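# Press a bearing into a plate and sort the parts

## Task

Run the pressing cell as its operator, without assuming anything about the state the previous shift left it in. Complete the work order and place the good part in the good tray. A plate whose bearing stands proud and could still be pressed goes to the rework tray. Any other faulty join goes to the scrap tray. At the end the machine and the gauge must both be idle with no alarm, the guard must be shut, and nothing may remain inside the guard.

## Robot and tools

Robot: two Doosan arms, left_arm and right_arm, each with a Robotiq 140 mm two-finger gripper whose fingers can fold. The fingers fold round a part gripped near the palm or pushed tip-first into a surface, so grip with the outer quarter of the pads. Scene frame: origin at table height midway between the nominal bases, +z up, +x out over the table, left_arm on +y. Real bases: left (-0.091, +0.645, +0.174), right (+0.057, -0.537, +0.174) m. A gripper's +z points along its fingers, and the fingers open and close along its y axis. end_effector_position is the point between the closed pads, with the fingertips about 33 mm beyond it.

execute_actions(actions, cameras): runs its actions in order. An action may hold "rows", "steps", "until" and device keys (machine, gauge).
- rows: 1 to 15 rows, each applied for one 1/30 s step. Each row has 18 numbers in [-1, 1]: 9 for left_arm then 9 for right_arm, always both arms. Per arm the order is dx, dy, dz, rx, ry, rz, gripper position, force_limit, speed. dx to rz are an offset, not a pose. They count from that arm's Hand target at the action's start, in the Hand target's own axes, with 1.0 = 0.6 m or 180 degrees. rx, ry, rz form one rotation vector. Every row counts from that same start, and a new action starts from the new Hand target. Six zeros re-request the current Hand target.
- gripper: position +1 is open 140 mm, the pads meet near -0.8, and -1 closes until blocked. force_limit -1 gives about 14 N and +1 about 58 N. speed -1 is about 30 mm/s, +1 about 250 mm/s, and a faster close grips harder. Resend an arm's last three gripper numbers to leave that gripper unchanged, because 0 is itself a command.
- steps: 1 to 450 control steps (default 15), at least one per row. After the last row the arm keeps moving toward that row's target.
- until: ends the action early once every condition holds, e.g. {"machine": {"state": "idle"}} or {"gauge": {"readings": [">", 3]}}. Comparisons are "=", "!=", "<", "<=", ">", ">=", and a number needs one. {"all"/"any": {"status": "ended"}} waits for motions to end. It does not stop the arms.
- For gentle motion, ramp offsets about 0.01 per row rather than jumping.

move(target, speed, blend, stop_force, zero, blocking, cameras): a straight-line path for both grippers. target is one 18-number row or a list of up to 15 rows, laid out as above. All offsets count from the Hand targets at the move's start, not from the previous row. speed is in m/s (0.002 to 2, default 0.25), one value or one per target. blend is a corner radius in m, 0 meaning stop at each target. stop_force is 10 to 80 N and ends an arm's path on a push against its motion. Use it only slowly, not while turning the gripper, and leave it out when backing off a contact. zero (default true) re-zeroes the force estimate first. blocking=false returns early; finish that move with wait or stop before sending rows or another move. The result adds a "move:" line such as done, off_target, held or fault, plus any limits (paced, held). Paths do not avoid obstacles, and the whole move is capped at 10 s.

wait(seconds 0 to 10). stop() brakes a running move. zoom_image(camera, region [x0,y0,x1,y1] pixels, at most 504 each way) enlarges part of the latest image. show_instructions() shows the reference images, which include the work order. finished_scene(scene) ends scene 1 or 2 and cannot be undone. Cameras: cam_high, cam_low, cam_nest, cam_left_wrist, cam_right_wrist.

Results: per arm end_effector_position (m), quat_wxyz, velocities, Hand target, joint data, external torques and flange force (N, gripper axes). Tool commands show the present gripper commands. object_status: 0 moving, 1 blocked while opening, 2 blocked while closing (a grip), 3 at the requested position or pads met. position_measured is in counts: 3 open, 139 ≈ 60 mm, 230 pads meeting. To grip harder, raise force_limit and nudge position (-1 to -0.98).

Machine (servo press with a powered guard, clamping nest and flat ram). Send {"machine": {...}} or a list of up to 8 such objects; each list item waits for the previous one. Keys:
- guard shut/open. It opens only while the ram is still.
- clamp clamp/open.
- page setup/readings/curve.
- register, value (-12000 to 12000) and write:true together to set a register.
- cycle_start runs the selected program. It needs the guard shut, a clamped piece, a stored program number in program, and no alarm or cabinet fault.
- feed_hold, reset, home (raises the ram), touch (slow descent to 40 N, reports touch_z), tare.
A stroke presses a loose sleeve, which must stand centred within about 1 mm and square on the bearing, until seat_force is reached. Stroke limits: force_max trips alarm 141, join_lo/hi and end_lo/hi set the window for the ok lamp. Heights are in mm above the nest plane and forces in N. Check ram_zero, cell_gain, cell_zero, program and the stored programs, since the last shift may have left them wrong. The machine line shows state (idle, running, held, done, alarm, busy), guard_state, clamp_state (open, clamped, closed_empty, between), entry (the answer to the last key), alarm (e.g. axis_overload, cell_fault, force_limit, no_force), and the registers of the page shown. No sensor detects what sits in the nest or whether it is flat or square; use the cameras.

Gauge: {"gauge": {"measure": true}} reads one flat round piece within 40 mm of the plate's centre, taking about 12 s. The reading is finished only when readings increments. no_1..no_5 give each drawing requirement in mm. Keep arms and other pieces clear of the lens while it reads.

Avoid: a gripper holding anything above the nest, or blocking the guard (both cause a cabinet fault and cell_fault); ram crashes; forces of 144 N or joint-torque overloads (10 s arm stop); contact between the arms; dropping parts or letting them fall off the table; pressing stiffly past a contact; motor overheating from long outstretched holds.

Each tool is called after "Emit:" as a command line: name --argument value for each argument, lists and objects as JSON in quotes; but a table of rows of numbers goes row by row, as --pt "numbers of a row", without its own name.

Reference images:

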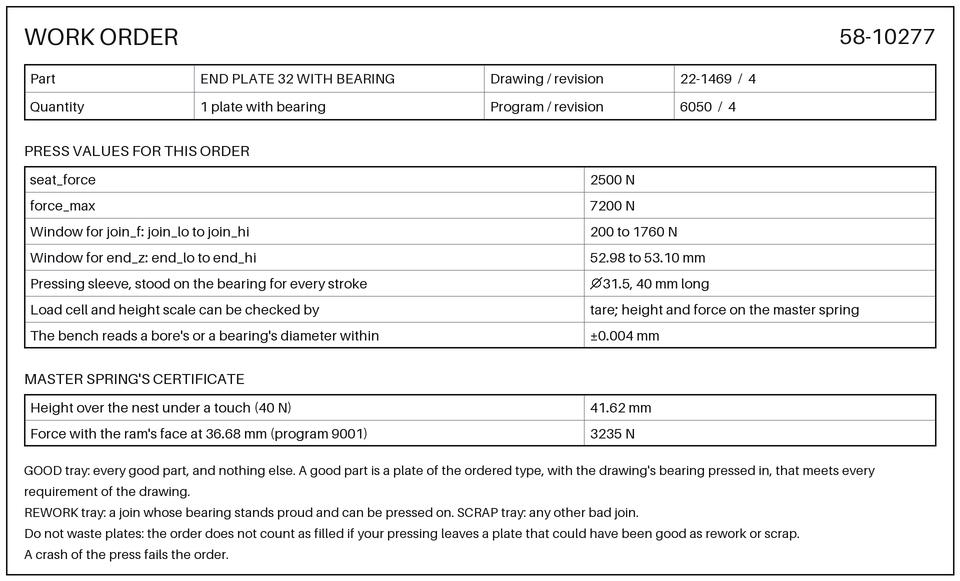

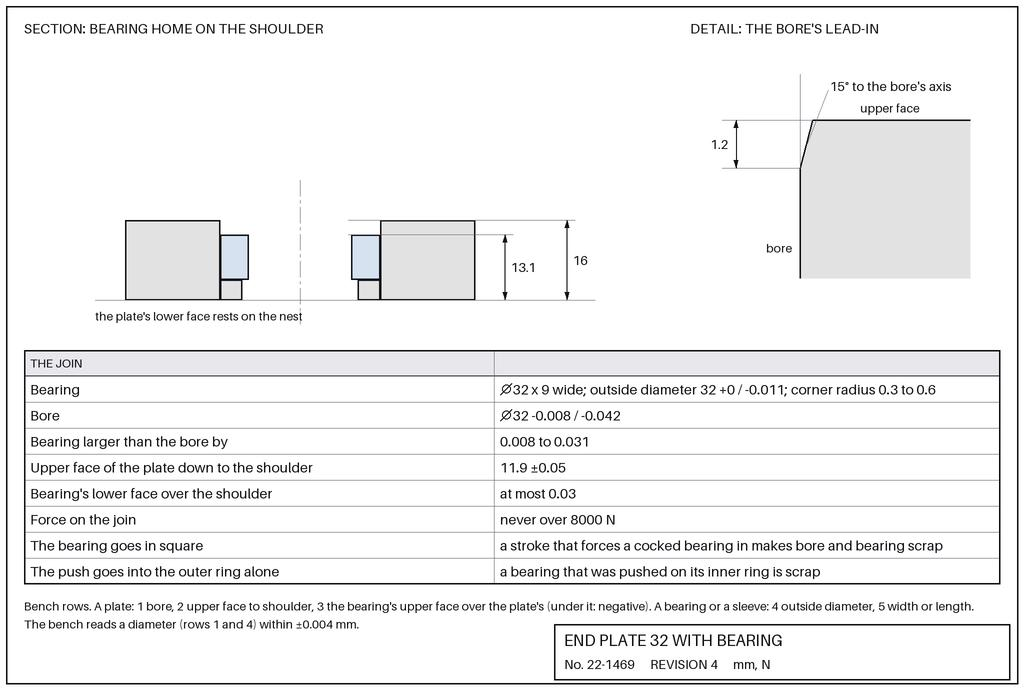

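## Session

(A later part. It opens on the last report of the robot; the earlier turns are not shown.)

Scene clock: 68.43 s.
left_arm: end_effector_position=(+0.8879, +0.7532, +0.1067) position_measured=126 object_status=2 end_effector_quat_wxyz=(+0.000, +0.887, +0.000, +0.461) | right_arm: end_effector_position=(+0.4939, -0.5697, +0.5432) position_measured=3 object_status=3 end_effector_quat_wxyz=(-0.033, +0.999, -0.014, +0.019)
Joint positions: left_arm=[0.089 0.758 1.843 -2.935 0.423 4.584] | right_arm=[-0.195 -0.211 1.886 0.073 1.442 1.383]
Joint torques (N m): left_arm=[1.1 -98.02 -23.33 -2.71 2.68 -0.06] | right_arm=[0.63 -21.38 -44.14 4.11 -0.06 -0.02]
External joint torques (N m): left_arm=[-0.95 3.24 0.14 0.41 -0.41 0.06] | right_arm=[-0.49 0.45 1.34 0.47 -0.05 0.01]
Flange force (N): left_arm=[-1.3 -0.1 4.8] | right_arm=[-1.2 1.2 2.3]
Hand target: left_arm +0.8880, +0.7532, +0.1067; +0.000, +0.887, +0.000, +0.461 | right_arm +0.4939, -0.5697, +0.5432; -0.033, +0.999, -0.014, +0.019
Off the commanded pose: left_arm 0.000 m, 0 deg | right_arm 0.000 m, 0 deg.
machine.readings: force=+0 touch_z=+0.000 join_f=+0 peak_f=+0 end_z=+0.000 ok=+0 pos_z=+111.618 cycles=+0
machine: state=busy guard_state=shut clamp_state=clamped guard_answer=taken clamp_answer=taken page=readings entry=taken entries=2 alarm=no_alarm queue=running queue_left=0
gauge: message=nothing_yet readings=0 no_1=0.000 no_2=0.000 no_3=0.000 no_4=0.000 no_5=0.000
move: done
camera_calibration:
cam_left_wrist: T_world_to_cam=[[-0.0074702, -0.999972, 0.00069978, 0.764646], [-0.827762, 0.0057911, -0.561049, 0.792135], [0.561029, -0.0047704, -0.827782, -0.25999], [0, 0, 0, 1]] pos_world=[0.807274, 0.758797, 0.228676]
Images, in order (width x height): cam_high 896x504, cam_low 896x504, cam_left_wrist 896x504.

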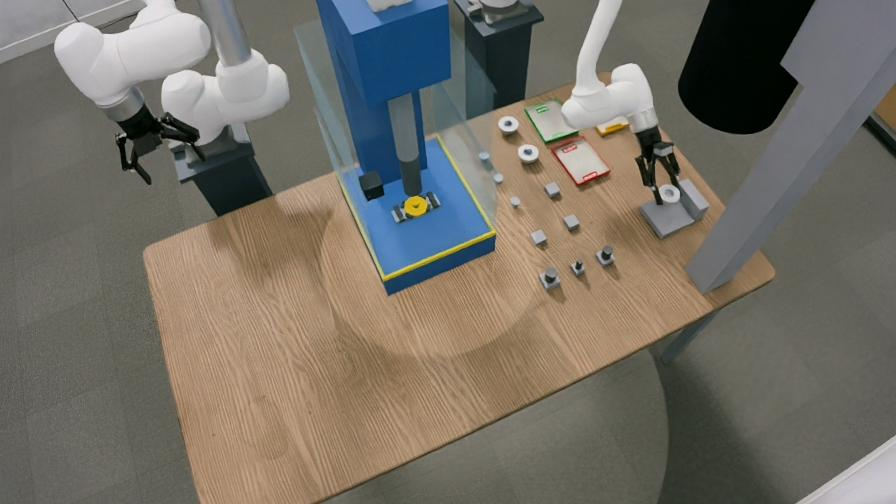

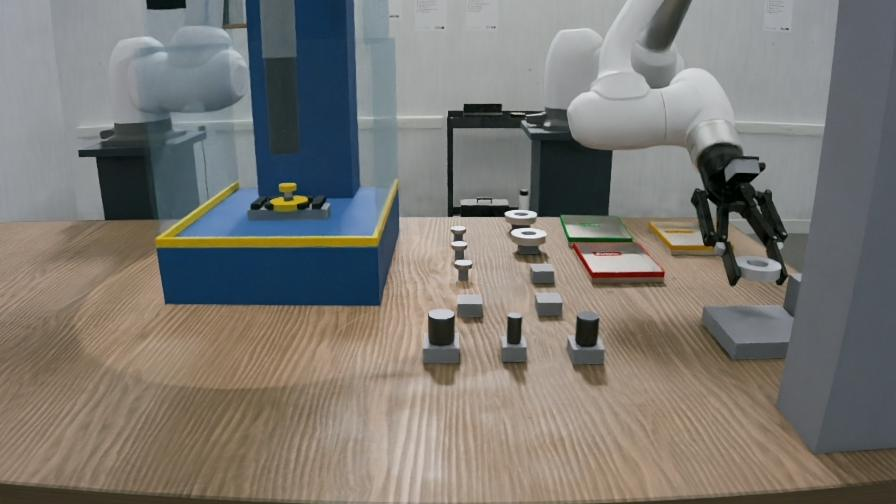

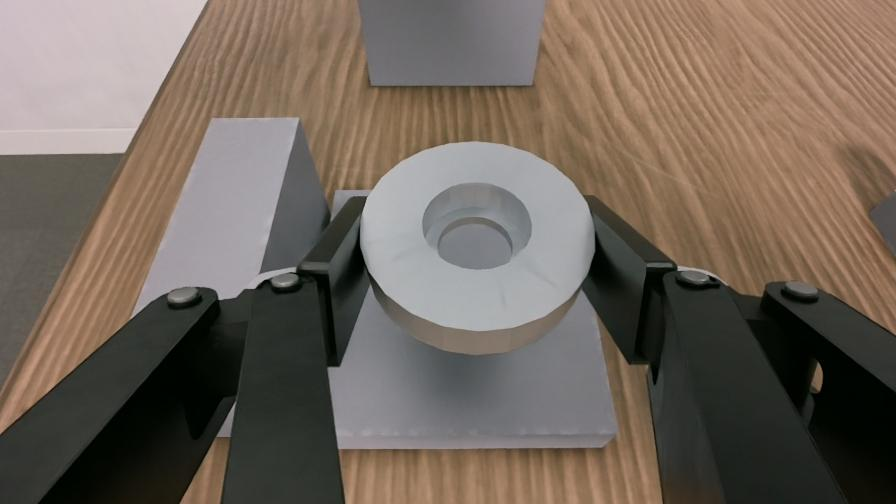

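Emit:
move --pt "-0.0314 -0.0083 0.0423 0 0 0 -1 0 -1 0 0 0 0 0 0 1 1 1" --pt "-0.0791 -0.0083 0.0758 0 0 0 -1 0 -1 0 0 0 0 0 0 1 1 1" --speed '[0.1,0.012]' --stop_force 12 --cameras '["cam_left_wrist"]'

Scene clock: 73.20 s.
left_arm: end_effector_position=(+0.8981, +0.7583, +0.0536) position_measured=126 object_status=2 end_effector_quat_wxyz=(+0.000, +0.887, +0.000, +0.462) | right_arm: end_effector_position=(+0.4939, -0.5697, +0.5432) position_measured=3 object_status=3 end_effector_quat_wxyz=(-0.033, +0.999, -0.014, +0.019)
Joint positions: left_arm=[0.094 0.844 1.811 -2.948 0.478 4.603] | right_arm=[-0.195 -0.211 1.886 0.073 1.442 1.383]
Joint torques (N m): left_arm=[0.42 -83.73 -13.37 -2.23 -1.76 -0.17] | right_arm=[0.73 -21.15 -44.05 4.13 -0.05 -0.07]
External joint torques (N m): left_arm=[-0.47 -15.09 -7.8 0.15 4.04 0.17] | right_arm=[-0.55 -0.01 1.25 0.45 -0.06 0.07]
Flange force (N): left_arm=[12.4 0.1 -9.2] | right_arm=[-1.9 1.1 2.0]
Hand target: left_arm +0.8981, +0.7583, +0.0536; +0.000, +0.887, +0.000, +0.462 (not the last commanded pose) | right_arm +0.4939, -0.5697, +0.5432; -0.033, +0.999, -0.014, +0.019
Off the commanded pose: left_arm 0.012 m, 0 deg | right_arm 0.000 m, 0 deg.
machine.readings: force=+0 touch_z=+41.618 join_f=+0 peak_f=+0 end_z=+0.000 ok=+0 pos_z=+150.218 cycles=+0
machine: state=idle guard_state=shut clamp_state=clamped guard_answer=taken clamp_answer=taken page=readings entry=taken entries=2 alarm=no_alarm queue=done queue_left=0
gauge: message=nothing_yet readings=0 no_1=0.000 no_2=0.000 no_3=0.000 no_4=0.000 no_5=0.000
move: contact (left_arm); path passed 1 of 2 targets
camera_calibration:
cam_left_wrist: T_world_to_cam=[[-0.00747047, -0.999972, 0.000695078, 0.76986], [-0.827404, 0.00579092, -0.561577, 0.770416], [0.561558, -0.00477036, -0.827424, -0.310165], [0, 0, 0, 1]] pos_world=[0.817372, 0.763897, 0.175475]
Images, in order (width x height): cam_left_wrist 896x504.

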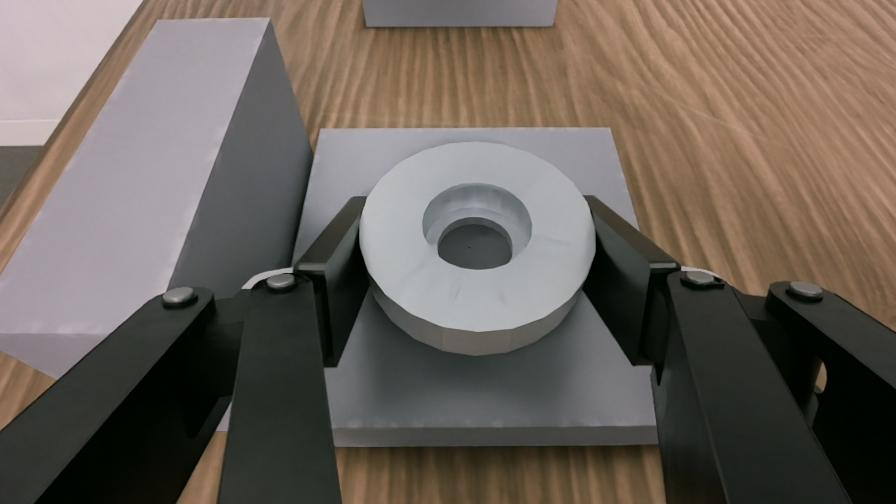

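Emit:
execute_actions --actions '[{"rows":[[0,0,0,0,0,0,0.4,0,-1,0,0,0,0,0,0,1,1,1]],"steps":40,"machine":{"page":"setup","register":"program","value":9001,"write":true}}]'

Emit:
move --target '[0.0,0,-0.4,0,0,0,0.4,0,-1,0,0,0,0,0,0,1,1,1]' --cameras '["cam_left_wrist"]'

Scene clock: 75.27 s.
left_arm: end_effector_position=(+0.8981, +0.7583, +0.0536) position_measured=78 object_status=3 end_effector_quat_wxyz=(+0.000, +0.887, +0.000, +0.462) | right_arm: end_effector_position=(+0.4939, -0.5697, +0.5432) position_measured=3 object_status=3 end_effector_quat_wxyz=(-0.033, +0.999, -0.014, +0.019)
Joint positions: left_arm=[0.094 0.844 1.811 -2.948 0.478 4.603] | right_arm=[-0.195 -0.211 1.886 0.073 1.442 1.383]
Joint torques (N m): left_arm=[1 -100.11 -19.97 -2.51 2.24 -0.09] | right_arm=[0.87 -21.08 -44.16 4.18 -0.09 -0.01]
External joint torques (N m): left_arm=[-0.79 1.41 -1.11 0.42 0.01 0.09] | right_arm=[-0.68 -0.23 1.31 0.4 -0.02 0]
Flange force (N): left_arm=[0.3 -0.4 4.2] | right_arm=[-2.4 1.5 2.0]
Hand target: left_arm +0.8981, +0.7583, +0.0536; +0.000, +0.887, +0.000, +0.462 | right_arm +0.4939, -0.5697, +0.5432; -0.033, +0.999, -0.014, +0.019
Off the commanded pose: left_arm 0.000 m, 0 deg | right_arm 0.000 m, 0 deg.
machine.setup: program=+9001 ram_zero=+169.782 seat_force=+2500 force_max=+7200 join_lo=+200 join_hi=+1760 end_lo=+52.980 end_hi=+53.100 cell_gain=+0.544 cell_zero=+101 program_revision=+1 program_top=+36.680 stored1_number=+6050 stored1_revision=+4 stored2_number=+9001 stored2_revision=+1 stored3_number=+2835 stored3_revision=+2 stored4_number=+2341 stored4_revision=+5 stored5_number=+1133 stored5_revision=+3
machine: state=idle guard_state=shut clamp_state=clamped guard_answer=taken clamp_answer=taken page=setup entry=taken entries=3 alarm=no_alarm queue=done queue_left=0
gauge: message=nothing_yet readings=0 no_1=0.000 no_2=0.000 no_3=0.000 no_4=0.000 no_5=0.000

Scene clock: 76.73 s.
left_arm: end_effector_position=(+0.7016, +0.7581, +0.1913) position_measured=78 object_status=3 end_effector_quat_wxyz=(+0.000, +0.887, +0.000, +0.461) | right_arm: end_effector_position=(+0.4939, -0.5697, +0.5432) position_measured=3 object_status=3 end_effector_quat_wxyz=(-0.033, +0.999, -0.014, +0.019)
Joint positions: left_arm=[0.134 0.466 2.206 -2.885 0.498 4.573] | right_arm=[-0.195 -0.211 1.886 0.073 1.442 1.383]
Joint torques (N m): left_arm=[0.98 -68.09 -19.01 -2.46 2.24 -0.13] | right_arm=[0.57 -20.96 -44.2 4.15 -0.04 -0.05]
External joint torques (N m): left_arm=[-0.93 1.36 -1.11 0.43 0 0.12] | right_arm=[-0.42 -0.07 1.45 0.42 -0.07 0.05]
Flange force (N): left_arm=[0.4 -0.2 4.0] | right_arm=[-2.2 0.8 2.4]
Hand target: left_arm +0.7016, +0.7581, +0.1913; +0.000, +0.887, +0.000, +0.462 | right_arm +0.4939, -0.5697, +0.5432; -0.033, +0.999, -0.014, +0.019
Off the commanded pose: left_arm 0.000 m, 0 deg | right_arm 0.000 m, 0 deg.
machine.setup: program=+9001 ram_zero=+169.782 seat_force=+2500 force_max=+7200 join_lo=+200 join_hi=+1760 end_lo=+52.980 end_hi=+53.100 cell_gain=+0.544 cell_zero=+101 program_revision=+1 program_top=+36.680 stored1_number=+6050 stored1_revision=+4 stored2_number=+9001 stored2_revision=+1 stored3_number=+2835 stored3_revision=+2 stored4_number=+2341 stored4_revision=+5 stored5_number=+1133 stored5_revision=+3
machine: state=idle guard_state=shut clamp_state=clamped guard_answer=taken clamp_answer=taken page=setup entry=taken entries=3 alarm=no_alarm queue=done queue_left=0
gauge: message=nothing_yet readings=0 no_1=0.000 no_2=0.000 no_3=0.000 no_4=0.000 no_5=0.000
move: done
camera_calibration:
cam_left_wrist: T_world_to_cam=[[-0.00747043, -0.999972, 0.000695581, 0.768096], [-0.827436, 0.00579088, -0.561531, 0.685167], [0.561511, -0.00477043, -0.827456, -0.0858447], [0, 0, 0, 1]] pos_world=[0.620872, 0.763697, 0.313175]
Images, in order (width x height): cam_left_wrist 896x504.

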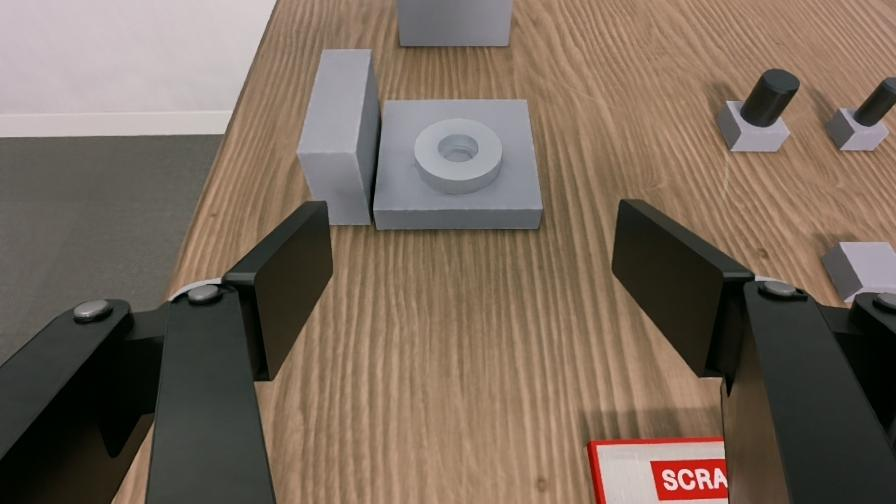

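Emit:
execute_actions --actions '[{"machine":{"cycle_start":true,"page":"readings"},"gauge":{"measure":true},"steps":440,"until":{"gauge":{"readings":["=",1]}}}]'

Scene clock: 89.43 s.
left_arm: end_effector_position=(+0.7016, +0.7581, +0.1913) position_measured=78 object_status=3 end_effector_quat_wxyz=(+0.000, +0.887, +0.000, +0.462) | right_arm: end_effector_position=(+0.4939, -0.5697, +0.5432) position_measured=3 object_status=3 end_effector_quat_wxyz=(-0.033, +0.999, -0.014, +0.019)
Joint positions: left_arm=[0.134 0.466 2.206 -2.885 0.498 4.572] | right_arm=[-0.195 -0.211 1.886 0.073 1.442 1.383]
Joint torques (N m): left_arm=[1.09 -67.95 -19.11 -2.43 2.22 -0.08] | right_arm=[0.58 -21.13 -44.15 4.16 -0.06 -0.03]
External joint torques (N m): left_arm=[-1.03 0.89 -1.08 0.4 0.03 0.08] | right_arm=[-0.39 0.01 1.36 0.42 -0.05 0.03]
Flange force (N): left_arm=[0.8 0.1 3.1] | right_arm=[-2.0 0.8 2.2]
Hand target: left_arm +0.7016, +0.7581, +0.1913; +0.000, +0.887, +0.000, +0.462 | right_arm +0.4939, -0.5697, +0.5432; -0.033, +0.999, -0.014, +0.019
Tool commands: left_gripper/position=+0.4 left_gripper/force_limit=+0.0 left_gripper/speed=-1.0 right_gripper/position=+1.0 right_gripper/force_limit=+1.0 right_gripper/speed=+1.0
Off the commanded pose: left_arm 0.000 m, 0 deg | right_arm 0.000 m, 0 deg.
machine.readings: force=+0 touch_z=+41.618 join_f=+3044 peak_f=+3235 end_z=+36.678 ok=+0 pos_z=+150.218 cycles=+1
machine: state=done guard_state=shut clamp_state=clamped guard_answer=taken clamp_answer=taken page=readings entry=taken entries=4 alarm=no_alarm queue=done queue_left=0
gauge: message=measure_taken readings=1 no_1=31.975 no_2=11.895 no_3=0.000 no_4=0.000 no_5=0.000

Emit:
execute_actions --actions '[{"machine":{"guard":"open","clamp":"open","register":"program","value":6050,"write":true,"page":"setup"},"steps":90,"until":{"machine":{"guard_state":"open","clamp_state":"open"}}}]'

Emit:
move --pt "0.1048 0.7467 -0.2832 -0.4096 0 0.287 0.4 0 -1 0 0 0 0 0 0 1 1 1" --pt "-0.0167 0.9567 -0.198 -0.4096 0 0.287 0.4 0 -1 0 0 0 0 0 0 1 1 1" --blend '[0.04,0]' --cameras '["cam_left_wrist","cam_nest"]'

Scene clock: 92.13 s.
left_arm: end_effector_position=(+0.7016, +0.7581, +0.1913) position_measured=78 object_status=3 end_effector_quat_wxyz=(+0.000, +0.887, +0.000, +0.462) | right_arm: end_effector_position=(+0.4939, -0.5697, +0.5432) position_measured=3 object_status=3 end_effector_quat_wxyz=(-0.033, +0.999, -0.014, +0.019)
Joint positions: left_arm=[0.134 0.466 2.206 -2.885 0.498 4.572] | right_arm=[-0.195 -0.211 1.886 0.073 1.442 1.383]
Joint torques (N m): left_arm=[1.15 -67.74 -19.15 -2.47 2.26 -0.07] | right_arm=[0.61 -21.05 -44.04 4.16 -0.04 -0.03]
External joint torques (N m): left_arm=[-0.9 0.89 -1.04 0.44 -0.02 0.07] | right_arm=[-0.51 0.18 1.36 0.4 -0.07 0.02]
Flange force (N): left_arm=[0.9 -0.2 3.0] | right_arm=[-1.7 1.1 2.3]
Hand target: left_arm +0.7016, +0.7581, +0.1913; +0.000, +0.887, +0.000, +0.462 | right_arm +0.4939, -0.5697, +0.5432; -0.033, +0.999, -0.014, +0.019
Tool commands: left_gripper/position=+0.4 left_gripper/force_limit=+0.0 left_gripper/speed=-1.0 right_gripper/position=+1.0 right_gripper/force_limit=+1.0 right_gripper/speed=+1.0
Off the commanded pose: left_arm 0.000 m, 0 deg | right_arm 0.000 m, 0 deg.
machine.setup: program=+6050 ram_zero=+169.782 seat_force=+2500 force_max=+7200 join_lo=+200 join_hi=+1760 end_lo=+52.980 end_hi=+53.100 cell_gain=+0.544 cell_zero=+101 program_revision=+4 program_top=+53.100 stored1_number=+6050 stored1_revision=+4 stored2_number=+9001 stored2_revision=+1 stored3_number=+2835 stored3_revision=+2 stored4_number=+2341 stored4_revision=+5 stored5_number=+1133 stored5_revision=+3
machine: state=idle guard_state=open clamp_state=open guard_answer=taken clamp_answer=taken page=setup entry=taken entries=5 alarm=no_alarm queue=running queue_left=0
gauge: message=measure_taken readings=1 no_1=31.975 no_2=11.895 no_3=0.000 no_4=0.000 no_5=0.000

Scene clock: 96.37 s.
left_arm: end_effector_position=(+0.5988, +0.1841, +0.2510) position_measured=78 object_status=3 end_effector_quat_wxyz=(+0.326, +0.627, -0.627, +0.326) | right_arm: end_effector_position=(+0.4939, -0.5697, +0.5432) position_measured=3 object_status=3 end_effector_quat_wxyz=(-0.033, +0.999, -0.014, +0.019)
Joint positions: left_arm=[-0.33 0.566 1.824 -1.31 0.937 3.774] | right_arm=[-0.195 -0.211 1.886 0.073 1.442 1.383]
Joint torques (N m): left_arm=[1.66 -81.39 -25.1 -0.98 1.42 -0.07] | right_arm=[0.52 -20.76 -44.15 4.1 -0.08 -0.05]
External joint torques (N m): left_arm=[-1.2 -0.76 -1.17 0.28 -0.08 0.07] | right_arm=[-0.54 0.2 1.43 0.47 -0.04 0.05]
Flange force (N): left_arm=[2.3 -1.2 0.7] | right_arm=[-1.8 1.2 2.4]
Hand target: left_arm +0.5988, +0.1840, +0.2510; +0.326, +0.627, -0.627, +0.326 | right_arm +0.4939, -0.5697, +0.5432; -0.033, +0.999, -0.014, +0.019
Off the commanded pose: left_arm 0.000 m, 0 deg | right_arm 0.000 m, 0 deg.
machine.setup: program=+6050 ram_zero=+169.782 seat_force=+2500 force_max=+7200 join_lo=+200 join_hi=+1760 end_lo=+52.980 end_hi=+53.100 cell_gain=+0.544 cell_zero=+101 program_revision=+4 program_top=+53.100 stored1_number=+6050 stored1_revision=+4 stored2_number=+9001 stored2_revision=+1 stored3_number=+2835 stored3_revision=+2 stored4_number=+2341 stored4_revision=+5 stored5_number=+1133 stored5_revision=+3
machine: state=idle guard_state=open clamp_state=open guard_answer=taken clamp_answer=taken page=setup entry=taken entries=5 alarm=no_alarm queue=done queue_left=0
gauge: message=measure_taken readings=1 no_1=31.975 no_2=11.895 no_3=0.000 no_4=0.000 no_5=0.000
move: done
camera_calibration:
cam_left_wrist: T_world_to_cam=[[-0.999968, 0.00789646, 0.00149673, 0.601831], [0.00569524, 0.827604, -0.561284, -0.0132689], [-0.00567085, -0.561257, -0.827622, 0.46075], [0, 0, 0, 1]] pos_world=[0.6045, 0.264828, 0.372978]
Images, in order (width x height): cam_nest 896x504, cam_left_wrist 896x504.

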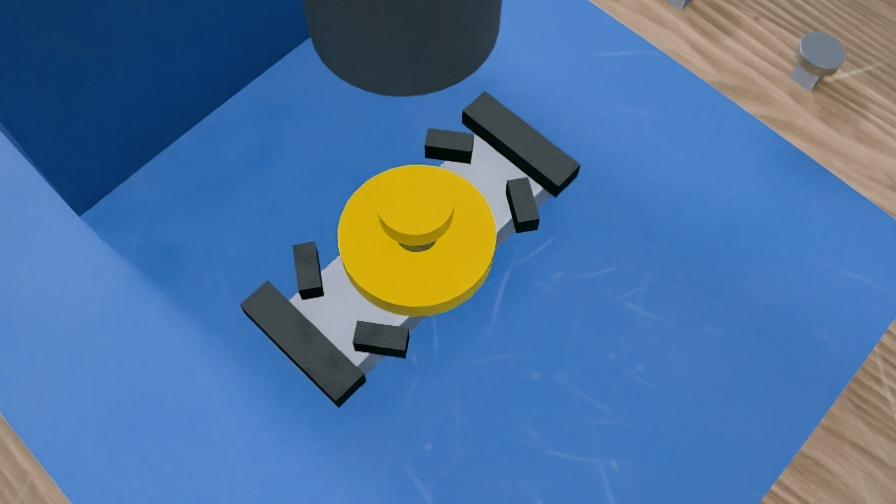

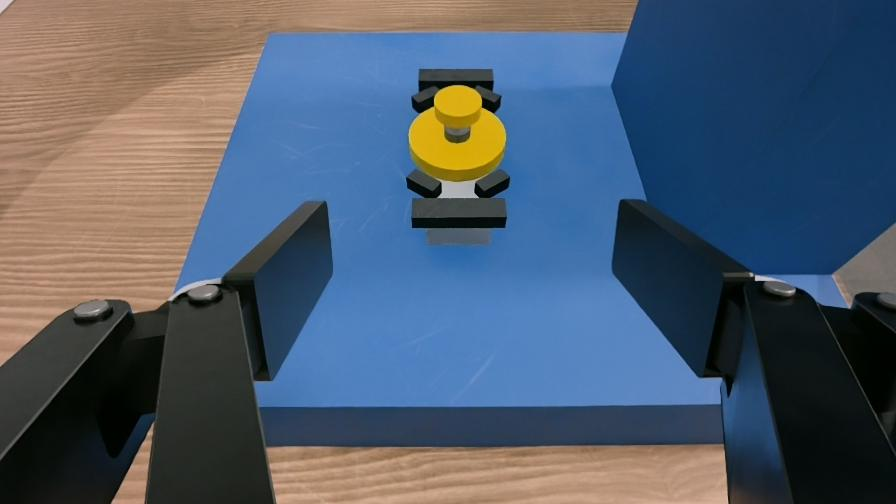

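Emit:
move --target '[0.0033,-0.0017,0.3518,0,0,0,0.4,0,-1,0,0,0,0,0,0,1,1,1]' --speed 0.2

Emit:
execute_actions --actions '[{"rows":[[0,0,0,0,0,0,-1,0,-1,0,0,0,0,0,0,1,1,1]],"steps":75}]' --cameras '["cam_left_wrist","cam_nest"]'

Scene clock: 98.57 s.
left_arm: end_effector_position=(+0.5998, +0.0102, +0.1314) position_measured=78 object_status=3 end_effector_quat_wxyz=(+0.326, +0.627, -0.627, +0.326) | right_arm: end_effector_position=(+0.4939, -0.5697, +0.5432) position_measured=3 object_status=3 end_effector_quat_wxyz=(-0.033, +0.999, -0.014, +0.019)
Joint positions: left_arm=[-0.542 0.785 1.7 -1.537 0.787 3.872] | right_arm=[-0.195 -0.211 1.886 0.073 1.442 1.383]
Joint torques (N m): left_arm=[1.87 -96.29 -22.15 -1.6 1.54 -0.15] | right_arm=[0.9 -21.11 -44.12 4.13 -0.08 0]
External joint torques (N m): left_arm=[-2.18 -0.59 -1.22 0.48 0 0.15] | right_arm=[-0.73 -0.24 1.22 0.46 -0.03 0]
Flange force (N): left_arm=[2.7 -1.1 2.0] | right_arm=[-2.3 1.6 1.9]
Hand target: left_arm +0.5997, +0.0101, +0.1314; +0.326, +0.627, -0.627, +0.326 | right_arm +0.4939, -0.5697, +0.5432; -0.033, +0.999, -0.014, +0.019
Off the commanded pose: left_arm 0.000 m, 0 deg | right_arm 0.000 m, 0 deg.
machine.setup: program=+6050 ram_zero=+169.782 seat_force=+2500 force_max=+7200 join_lo=+200 join_hi=+1760 end_lo=+52.980 end_hi=+53.100 cell_gain=+0.544 cell_zero=+101 program_revision=+4 program_top=+53.100 stored1_number=+6050 stored1_revision=+4 stored2_number=+9001 stored2_revision=+1 stored3_number=+2835 stored3_revision=+2 stored4_number=+2341 stored4_revision=+5 stored5_number=+1133 stored5_revision=+3
machine: state=idle guard_state=open clamp_state=open guard_answer=taken clamp_answer=taken page=setup entry=taken entries=5 alarm=no_alarm queue=done queue_left=0
gauge: message=measure_taken readings=1 no_1=31.975 no_2=11.895 no_3=0.000 no_4=0.000 no_5=0.000
move: done

Scene clock: 101.27 s.
left_arm: end_effector_position=(+0.5998, +0.0101, +0.1314) position_measured=126 object_status=2 end_effector_quat_wxyz=(+0.326, +0.627, -0.627, +0.326) | right_arm: end_effector_position=(+0.4939, -0.5697, +0.5432) position_measured=3 object_status=3 end_effector_quat_wxyz=(-0.033, +0.999, -0.014, +0.019)
Joint positions: left_arm=[-0.542 0.785 1.7 -1.537 0.786 3.872] | right_arm=[-0.195 -0.211 1.886 0.073 1.442 1.383]
Joint torques (N m): left_arm=[-1.69 -92.26 -20.3 -0.98 0.86 -0.2] | right_arm=[0.49 -21.04 -44.19 4.12 -0.11 -0.04]
External joint torques (N m): left_arm=[1.26 -4.44 -2.93 -0.16 0.68 0.2] | right_arm=[-0.39 0.19 1.42 0.45 -0.01 0.04]
Flange force (N): left_arm=[3.7 -2.5 -3.7] | right_arm=[-1.8 0.8 2.3]
Hand target: left_arm +0.5997, +0.0101, +0.1314; +0.326, +0.627, -0.627, +0.326 | right_arm +0.4939, -0.5697, +0.5432; -0.033, +0.999, -0.014, +0.019
Off the commanded pose: left_arm 0.000 m, 0 deg | right_arm 0.000 m, 0 deg.
machine.setup: program=+6050 ram_zero=+169.782 seat_force=+2500 force_max=+7200 join_lo=+200 join_hi=+1760 end_lo=+52.980 end_hi=+53.100 cell_gain=+0.544 cell_zero=+101 program_revision=+4 program_top=+53.100 stored1_number=+6050 stored1_revision=+4 stored2_number=+9001 stored2_revision=+1 stored3_number=+2835 stored3_revision=+2 stored4_number=+2341 stored4_revision=+5 stored5_number=+1133 stored5_revision=+3
machine: state=idle guard_state=open clamp_state=open guard_answer=taken clamp_answer=taken page=setup entry=taken entries=5 alarm=no_alarm queue=done queue_left=0
gauge: message=measure_taken readings=1 no_1=31.975 no_2=11.895 no_3=0.000 no_4=0.000 no_5=0.000
camera_calibration:
cam_left_wrist: T_world_to_cam=[[-0.999968, 0.00781397, 0.00155325, 0.604377], [0.00559524, 0.827604, -0.561284, 0.0636598], [-0.00567133, -0.561257, -0.827622, 0.264113], [0, 0, 0, 1]] pos_world=[0.6055, 0.0908278, 0.253378]
Images, in order (width x height): cam_nest 896x504, cam_left_wrist 896x504.

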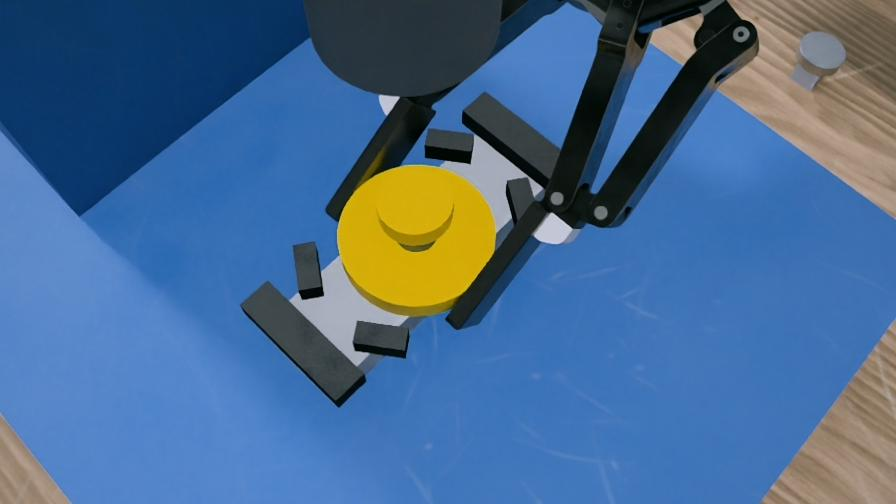

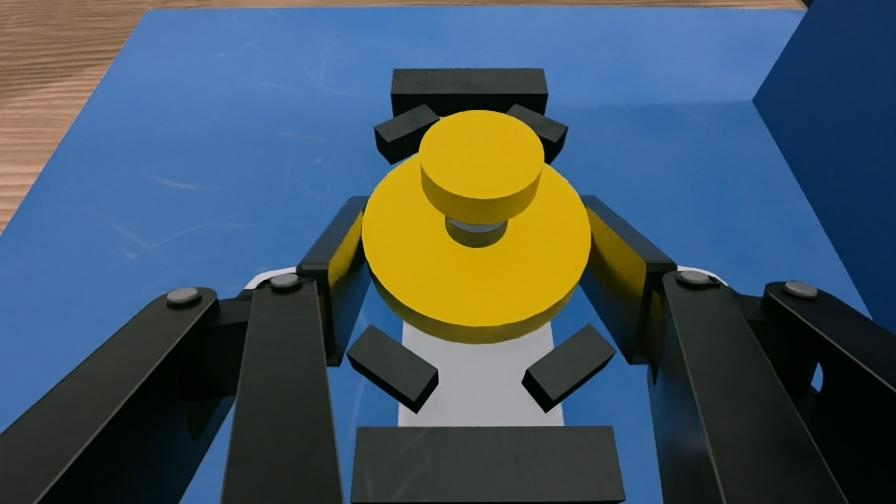

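Emit:
move --pt "0.0546 0 -0.0383 0 0 0 -1 0 -1 0 0 0 0 0 0 1 1 1" --pt "-0.0473 0 -0.5572 0 0 0 -1 0 -1 0 0 0 0 0 0 1 1 1" --pt "-0.4757 -0.3308 -0.5877 0.2048 0 -0.1435 -1 0 -1 0 0 0 0 0 0 1 1 1" --pt "-0.5658 -0.3308 -0.5245 0.2048 0 -0.1435 -1 0 -1 0 0 0 0 0 0 1 1 1" --blend '[0.02,0.05,0,0]' --speed '[0.12,0.2,0.2,0.05]' --cameras '["cam_left_wrist"]'

Scene clock: 108.17 s.
left_arm: end_effector_position=(+0.7983, +0.4627, +0.0342) position_measured=126 object_status=2 end_effector_quat_wxyz=(+0.176, +0.820, -0.340, +0.426) | right_arm: end_effector_position=(+0.4939, -0.5697, +0.5432) position_measured=3 object_status=3 end_effector_quat_wxyz=(-0.033, +0.999, -0.014, +0.019)
Joint positions: left_arm=[-0.05 0.852 1.867 -2.078 0.693 4.259] | right_arm=[-0.195 -0.211 1.886 0.073 1.442 1.383]
Joint torques (N m): left_arm=[1.18 -97.72 -16.15 -2.12 3.15 -0.22] | right_arm=[0.56 -20.89 -44.27 4.14 -0.08 -0.04]
External joint torques (N m): left_arm=[-0.89 4.05 0.72 0.63 -1.1 0.22] | right_arm=[-0.46 0.43 1.79 0.4 -0.03 0.04]
Flange force (N): left_arm=[-2.6 -1.2 4.8] | right_arm=[-1.9 1.0 3.0]
Hand target: left_arm +0.7982, +0.4627, +0.0342; +0.176, +0.820, -0.340, +0.426 | right_arm +0.4939, -0.5697, +0.5432; -0.033, +0.999, -0.014, +0.019
Off the commanded pose: left_arm 0.000 m, 0 deg | right_arm 0.000 m, 0 deg.
machine.setup: program=+6050 ram_zero=+169.782 seat_force=+2500 force_max=+7200 join_lo=+200 join_hi=+1760 end_lo=+52.980 end_hi=+53.100 cell_gain=+0.544 cell_zero=+101 program_revision=+4 program_top=+53.100 stored1_number=+6050 stored1_revision=+4 stored2_number=+9001 stored2_revision=+1 stored3_number=+2835 stored3_revision=+2 stored4_number=+2341 stored4_revision=+5 stored5_number=+1133 stored5_revision=+3
machine: state=idle guard_state=open clamp_state=open guard_answer=taken clamp_answer=taken page=setup entry=taken entries=5 alarm=no_alarm queue=done queue_left=0
gauge: message=measure_taken readings=1 no_1=31.975 no_2=11.895 no_3=0.000 no_4=0.000 no_5=0.000
move: done
camera_calibration:
cam_left_wrist: T_world_to_cam=[[-0.712473, -0.701699, 0.00105114, 0.898318], [-0.581144, 0.589227, -0.561323, 0.212131], [0.39326, -0.400538, -0.827596, 0.0459731], [0, 0, 0, 1]] pos_world=[0.745227, 0.523769, 0.156177]
Images, in order (width x height): cam_left_wrist 896x504.

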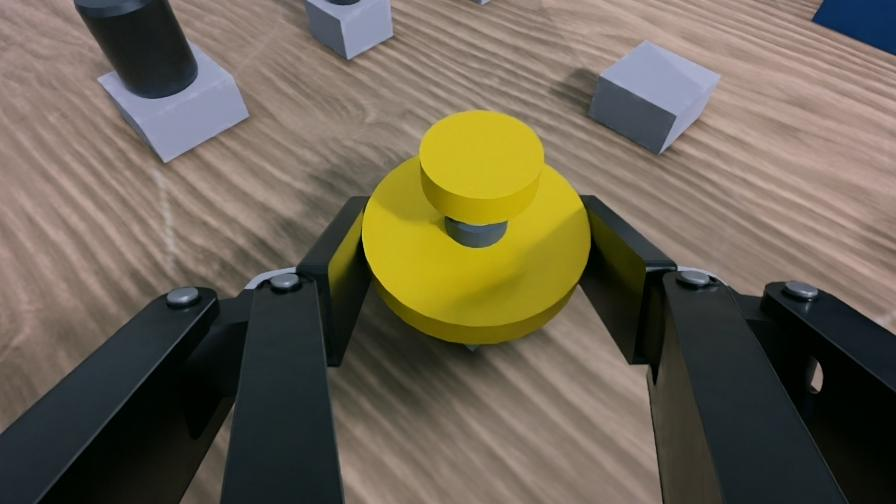

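Emit:
move --target '[-0.0055,0,0.0038,0,0,0,-1,0,-1,0,0,0,0,0,0,1,1,1]' --speed 0.008 --stop_force 10

Emit:
execute_actions --actions '[{"rows":[[0,0,0,0,0,0,0.4,0,-1,0,0,0,0,0,0,1,1,1]],"steps":40}]'

Emit:
move --pt "0 0 -0.17 0 0 0 0.4 0 -1 0 0 0 0 0 0 1 1 1" --pt "-0.0715 -0.3272 -0.4012 0.2048 0 -0.1435 0.4 0 -1 0 0 0 0 0 0 1 1 1" --blend '[0.03,0]' --cameras '["cam_left_wrist"]'

Scene clock: 109.60 s.
left_arm: end_effector_position=(+0.7984, +0.4626, +0.0331) position_measured=126 object_status=2 end_effector_quat_wxyz=(+0.177, +0.820, -0.340, +0.427) | right_arm: end_effector_position=(+0.4939, -0.5697, +0.5432) position_measured=3 object_status=3 end_effector_quat_wxyz=(-0.033, +0.999, -0.014, +0.019)
Joint positions: left_arm=[-0.05 0.854 1.866 -2.08 0.694 4.262] | right_arm=[-0.195 -0.211 1.886 0.073 1.442 1.383]
Joint torques (N m): left_arm=[0.57 -88.97 -12.81 -1.51 0.46 0.07] | right_arm=[0.73 -21.05 -44.15 4.15 -0.06 -0.05]
External joint torques (N m): left_arm=[-0.61 -4.52 -2.49 0.02 1.6 -0.07] | right_arm=[-0.6 -0.27 1.18 0.44 -0.05 0.05]
Flange force (N): left_arm=[4.9 -0.8 -2.4] | right_arm=[-2.3 1.2 1.8]
Hand target: left_arm +0.7983, +0.4626, +0.0331; +0.176, +0.820, -0.340, +0.426 (not the last commanded pose) | right_arm +0.4939, -0.5697, +0.5432; -0.033, +0.999, -0.014, +0.019
Off the commanded pose: left_arm 0.003 m, 0 deg | right_arm 0.000 m, 0 deg.
machine.setup: program=+6050 ram_zero=+169.782 seat_force=+2500 force_max=+7200 join_lo=+200 join_hi=+1760 end_lo=+52.980 end_hi=+53.100 cell_gain=+0.544 cell_zero=+101 program_revision=+4 program_top=+53.100 stored1_number=+6050 stored1_revision=+4 stored2_number=+9001 stored2_revision=+1 stored3_number=+2835 stored3_revision=+2 stored4_number=+2341 stored4_revision=+5 stored5_number=+1133 stored5_revision=+3
machine: state=idle guard_state=open clamp_state=open guard_answer=taken clamp_answer=taken page=setup entry=taken entries=5 alarm=no_alarm queue=done queue_left=0
gauge: message=measure_taken readings=1 no_1=31.975 no_2=11.895 no_3=0.000 no_4=0.000 no_5=0.000
move: contact (left_arm)

Scene clock: 111.13 s.
left_arm: end_effector_position=(+0.7983, +0.4626, +0.0330) position_measured=78 object_status=3 end_effector_quat_wxyz=(+0.176, +0.820, -0.340, +0.426) | right_arm: end_effector_position=(+0.4939, -0.5697, +0.5432) position_measured=3 object_status=3 end_effector_quat_wxyz=(-0.033, +0.999, -0.014, +0.019)
Joint positions: left_arm=[-0.05 0.854 1.867 -2.08 0.694 4.262] | right_arm=[-0.195 -0.211 1.886 0.073 1.442 1.383]
Joint torques (N m): left_arm=[1.35 -94.71 -14.34 -1.85 2.06 -0.1] | right_arm=[0.52 -20.86 -44.08 4.13 -0.06 0.01]
External joint torques (N m): left_arm=[-1.55 1.39 -0.9 0.37 -0.01 0.1] | right_arm=[-0.44 0.21 1.43 0.43 -0.05 -0.01]
Flange force (N): left_arm=[0.2 -1.1 4.0] | right_arm=[-1.7 1.1 2.4]
Hand target: left_arm +0.7983, +0.4626, +0.0331; +0.176, +0.820, -0.340, +0.426 | right_arm +0.4939, -0.5697, +0.5432; -0.033, +0.999, -0.014, +0.019
Off the commanded pose: left_arm 0.000 m, 0 deg | right_arm 0.000 m, 0 deg.
machine.setup: program=+6050 ram_zero=+169.782 seat_force=+2500 force_max=+7200 join_lo=+200 join_hi=+1760 end_lo=+52.980 end_hi=+53.100 cell_gain=+0.544 cell_zero=+101 program_revision=+4 program_top=+53.100 stored1_number=+6050 stored1_revision=+4 stored2_number=+9001 stored2_revision=+1 stored3_number=+2835 stored3_revision=+2 stored4_number=+2341 stored4_revision=+5 stored5_number=+1133 stored5_revision=+3
machine: state=idle guard_state=open clamp_state=open guard_answer=taken clamp_answer=taken page=setup entry=taken entries=5 alarm=no_alarm queue=done queue_left=0
gauge: message=measure_taken readings=1 no_1=31.975 no_2=11.895 no_3=0.000 no_4=0.000 no_5=0.000

Scene clock: 113.70 s.
left_arm: end_effector_position=(+0.7803, +0.7582, +0.1362) position_measured=78 object_status=3 end_effector_quat_wxyz=(+0.000, +0.887, +0.000, +0.462) | right_arm: end_effector_position=(+0.4939, -0.5697, +0.5432) position_measured=3 object_status=3 end_effector_quat_wxyz=(-0.033, +0.999, -0.014, +0.019)
Joint positions: left_arm=[0.115 0.626 2.061 -2.923 0.511 4.596] | right_arm=[-0.195 -0.211 1.886 0.073 1.442 1.383]
Joint torques (N m): left_arm=[1.55 -81.84 -18.63 -2.36 2.29 -0.02] | right_arm=[0.68 -21.14 -44.12 4.15 -0.1 -0.05]
External joint torques (N m): left_arm=[-1.5 1.14 -1.08 0.4 -0.04 0.02] | right_arm=[-0.66 0.86 1.52 0.4 -0.02 0.04]
Flange force (N): left_arm=[0.7 0.8 3.7] | right_arm=[-0.9 1.6 2.6]
Hand target: left_arm +0.7803, +0.7582, +0.1361; +0.000, +0.887, +0.000, +0.462 | right_arm +0.4939, -0.5697, +0.5432; -0.033, +0.999, -0.014, +0.019
Off the commanded pose: left_arm 0.000 m, 0 deg | right_arm 0.000 m, 0 deg.
machine.setup: program=+6050 ram_zero=+169.782 seat_force=+2500 force_max=+7200 join_lo=+200 join_hi=+1760 end_lo=+52.980 end_hi=+53.100 cell_gain=+0.544 cell_zero=+101 program_revision=+4 program_top=+53.100 stored1_number=+6050 stored1_revision=+4 stored2_number=+9001 stored2_revision=+1 stored3_number=+2835 stored3_revision=+2 stored4_number=+2341 stored4_revision=+5 stored5_number=+1133 stored5_revision=+3
machine: state=idle guard_state=open clamp_state=open guard_answer=taken clamp_answer=taken page=setup entry=taken entries=5 alarm=no_alarm queue=done queue_left=0
gauge: message=measure_taken readings=1 no_1=31.975 no_2=11.895 no_3=0.000 no_4=0.000 no_5=0.000
move: done
camera_calibration:
cam_left_wrist: T_world_to_cam=[[-0.00755794, -0.999971, 0.000996822, 0.768906], [-0.827233, 0.0056923, -0.561831, 0.719355], [0.561809, -0.00507089, -0.827252, -0.175658], [0, 0, 0, 1]] pos_world=[0.699571, 0.763898, 0.258076]
Images, in order (width x height): cam_left_wrist 896x504.

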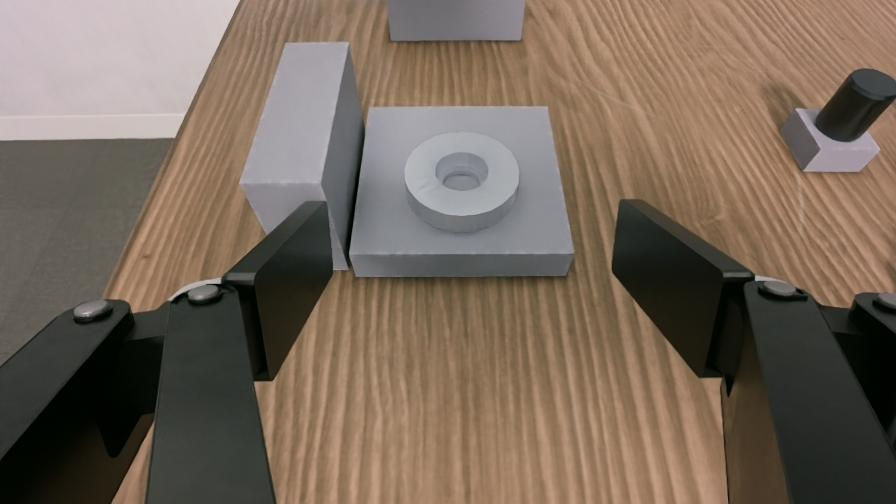

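Emit:
move --target '[0.0013,0,0.2388,0,0,0,0.4,0,-1,0,0,0,0,0,0,1,1,1]' --speed 0.2

Emit:
execute_actions --actions '[{"rows":[[0,0,0,0,0,0,-1,0,-1,0,0,0,0,0,0,1,1,1]],"steps":75}]' --cameras '["cam_left_wrist"]'

Emit:
move --pt "0.1023 0 -0.1735 0 0 0 -1 0 -1 0 0 0 0 0 0 1 1 1" --pt "0.0498 0.7472 -0.642 -0.4096 0 0.287 -1 0 -1 0 0 0 0 0 0 1 1 1" --blend '[0.03,0]' --speed 0.2

Scene clock: 115.77 s.
left_arm: end_effector_position=(+0.8981, +0.7583, +0.0546) position_measured=78 object_status=3 end_effector_quat_wxyz=(+0.000, +0.887, +0.000, +0.462) | right_arm: end_effector_position=(+0.4939, -0.5697, +0.5432) position_measured=3 object_status=3 end_effector_quat_wxyz=(-0.033, +0.999, -0.014, +0.019)
Joint positions: left_arm=[0.094 0.843 1.811 -2.947 0.477 4.602] | right_arm=[-0.195 -0.211 1.886 0.073 1.442 1.383]
Joint torques (N m): left_arm=[1.3 -98.86 -20.16 -2.53 2.27 -0.07] | right_arm=[0.75 -21.21 -44.2 4.12 -0.08 -0.02]
External joint torques (N m): left_arm=[-1.02 0.05 -0.9 0.45 -0.02 0.07] | right_arm=[-0.7 0.46 1.44 0.45 -0.04 0.02]
Flange force (N): left_arm=[1.2 0.1 1.9] | right_arm=[-1.4 1.6 2.4]
Hand target: left_arm +0.8981, +0.7582, +0.0546; +0.000, +0.887, +0.000, +0.462 | right_arm +0.4939, -0.5697, +0.5432; -0.033, +0.999, -0.014, +0.019
Off the commanded pose: left_arm 0.000 m, 0 deg | right_arm 0.000 m, 0 deg.
machine.setup: program=+6050 ram_zero=+169.782 seat_force=+2500 force_max=+7200 join_lo=+200 join_hi=+1760 end_lo=+52.980 end_hi=+53.100 cell_gain=+0.544 cell_zero=+101 program_revision=+4 program_top=+53.100 stored1_number=+6050 stored1_revision=+4 stored2_number=+9001 stored2_revision=+1 stored3_number=+2835 stored3_revision=+2 stored4_number=+2341 stored4_revision=+5 stored5_number=+1133 stored5_revision=+3
machine: state=idle guard_state=open clamp_state=open guard_answer=taken clamp_answer=taken page=setup entry=taken entries=5 alarm=no_alarm queue=done queue_left=0
gauge: message=measure_taken readings=1 no_1=31.975 no_2=11.895 no_3=0.000 no_4=0.000 no_5=0.000
move: done

Scene clock: 118.47 s.
left_arm: end_effector_position=(+0.8981, +0.7582, +0.0546) position_measured=127 object_status=2 end_effector_quat_wxyz=(+0.000, +0.887, +0.000, +0.462) | right_arm: end_effector_position=(+0.4939, -0.5697, +0.5432) position_measured=3 object_status=3 end_effector_quat_wxyz=(-0.033, +0.999, -0.014, +0.019)
Joint positions: left_arm=[0.094 0.843 1.811 -2.947 0.477 4.602] | right_arm=[-0.195 -0.211 1.886 0.073 1.442 1.383]
Joint torques (N m): left_arm=[0.06 -91.64 -19.14 -2.49 0.91 -0.22] | right_arm=[0.75 -20.92 -44.2 4.15 -0.06 -0.03]
External joint torques (N m): left_arm=[-0.19 -7.11 -2 0.41 1.36 0.22] | right_arm=[-0.66 -0.04 1.25 0.44 -0.07 0.02]
Flange force (N): left_arm=[5.1 -0.1 -7.3] | right_arm=[-2.0 1.5 2.0]
Hand target: left_arm +0.8981, +0.7582, +0.0546; +0.000, +0.887, +0.000, +0.462 | right_arm +0.4939, -0.5697, +0.5432; -0.033, +0.999, -0.014, +0.019
Off the commanded pose: left_arm 0.000 m, 0 deg | right_arm 0.000 m, 0 deg.
machine.setup: program=+6050 ram_zero=+169.782 seat_force=+2500 force_max=+7200 join_lo=+200 join_hi=+1760 end_lo=+52.980 end_hi=+53.100 cell_gain=+0.544 cell_zero=+101 program_revision=+4 program_top=+53.100 stored1_number=+6050 stored1_revision=+4 stored2_number=+9001 stored2_revision=+1 stored3_number=+2835 stored3_revision=+2 stored4_number=+2341 stored4_revision=+5 stored5_number=+1133 stored5_revision=+3
machine: state=idle guard_state=open clamp_state=open guard_answer=taken clamp_answer=taken page=setup entry=taken entries=5 alarm=no_alarm queue=done queue_left=0
gauge: message=measure_taken readings=1 no_1=31.975 no_2=11.895 no_3=0.000 no_4=0.000 no_5=0.000
camera_calibration:
cam_left_wrist: T_world_to_cam=[[-0.00750142, -0.999971, 0.000913891, 0.769846], [-0.827201, 0.00569185, -0.561877, 0.77094], [0.561856, -0.00497084, -0.82722, -0.309464], [0, 0, 0, 1]] pos_world=[0.817371, 0.763897, 0.176475]
Images, in order (width x height): cam_left_wrist 896x504.

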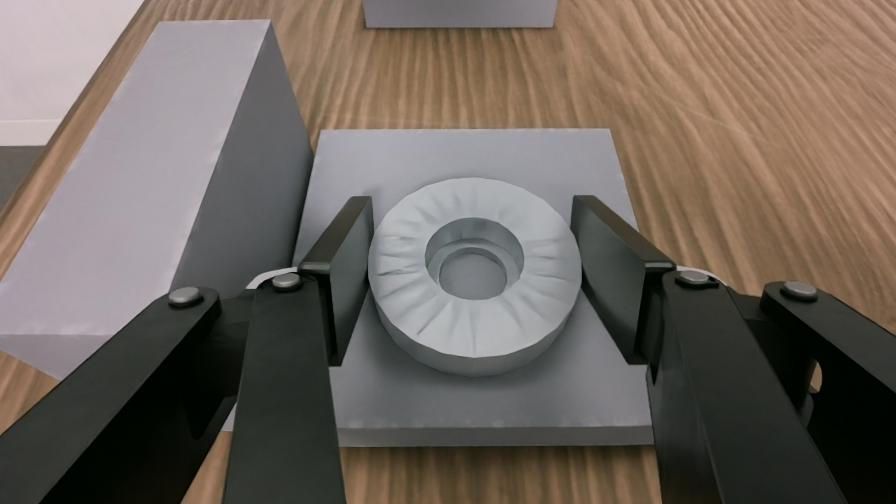

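Scene clock: 123.43 s.
left_arm: end_effector_position=(+0.5999, +0.3098, +0.2999) position_measured=127 object_status=2 end_effector_quat_wxyz=(+0.326, +0.627, -0.627, +0.326) | right_arm: end_effector_position=(+0.4939, -0.5697, +0.5432) position_measured=3 object_status=3 end_effector_quat_wxyz=(-0.033, +0.999, -0.014, +0.019)
Joint positions: left_arm=[-0.155 0.482 1.848 -1.177 1.072 3.756] | right_arm=[-0.195 -0.211 1.886 0.073 1.442 1.383]
Joint torques (N m): left_arm=[1.67 -78.53 -27.13 -1.09 1.61 -0.11] | right_arm=[0.63 -21.02 -44.11 4.15 -0.05 -0.05]
External joint torques (N m): left_arm=[-1.45 2.27 -0.78 0.65 -0.3 0.11] | right_arm=[-0.55 0.27 1.33 0.42 -0.07 0.05]
Flange force (N): left_arm=[-0.4 -4.2 3.0] | right_arm=[-1.5 1.2 2.2]
Hand target: left_arm +0.5999, +0.3098, +0.2999; +0.326, +0.627, -0.627, +0.326 | right_arm +0.4939, -0.5697, +0.5432; -0.033, +0.999, -0.014, +0.019
Off the commanded pose: left_arm 0.000 m, 0 deg | right_arm 0.000 m, 0 deg.
machine.setup: program=+6050 ram_zero=+169.782 seat_force=+2500 force_max=+7200 join_lo=+200 join_hi=+1760 end_lo=+52.980 end_hi=+53.100 cell_gain=+0.544 cell_zero=+101 program_revision=+4 program_top=+53.100 stored1_number=+6050 stored1_revision=+4 stored2_number=+9001 stored2_revision=+1 stored3_number=+2835 stored3_revision=+2 stored4_number=+2341 stored4_revision=+5 stored5_number=+1133 stored5_revision=+3
machine: state=idle guard_state=open clamp_state=open guard_answer=taken clamp_answer=taken page=setup entry=taken entries=5 alarm=no_alarm queue=done queue_left=0
gauge: message=measure_taken readings=1 no_1=31.975 no_2=11.895 no_3=0.000 no_4=0.000 no_5=0.000
move: done


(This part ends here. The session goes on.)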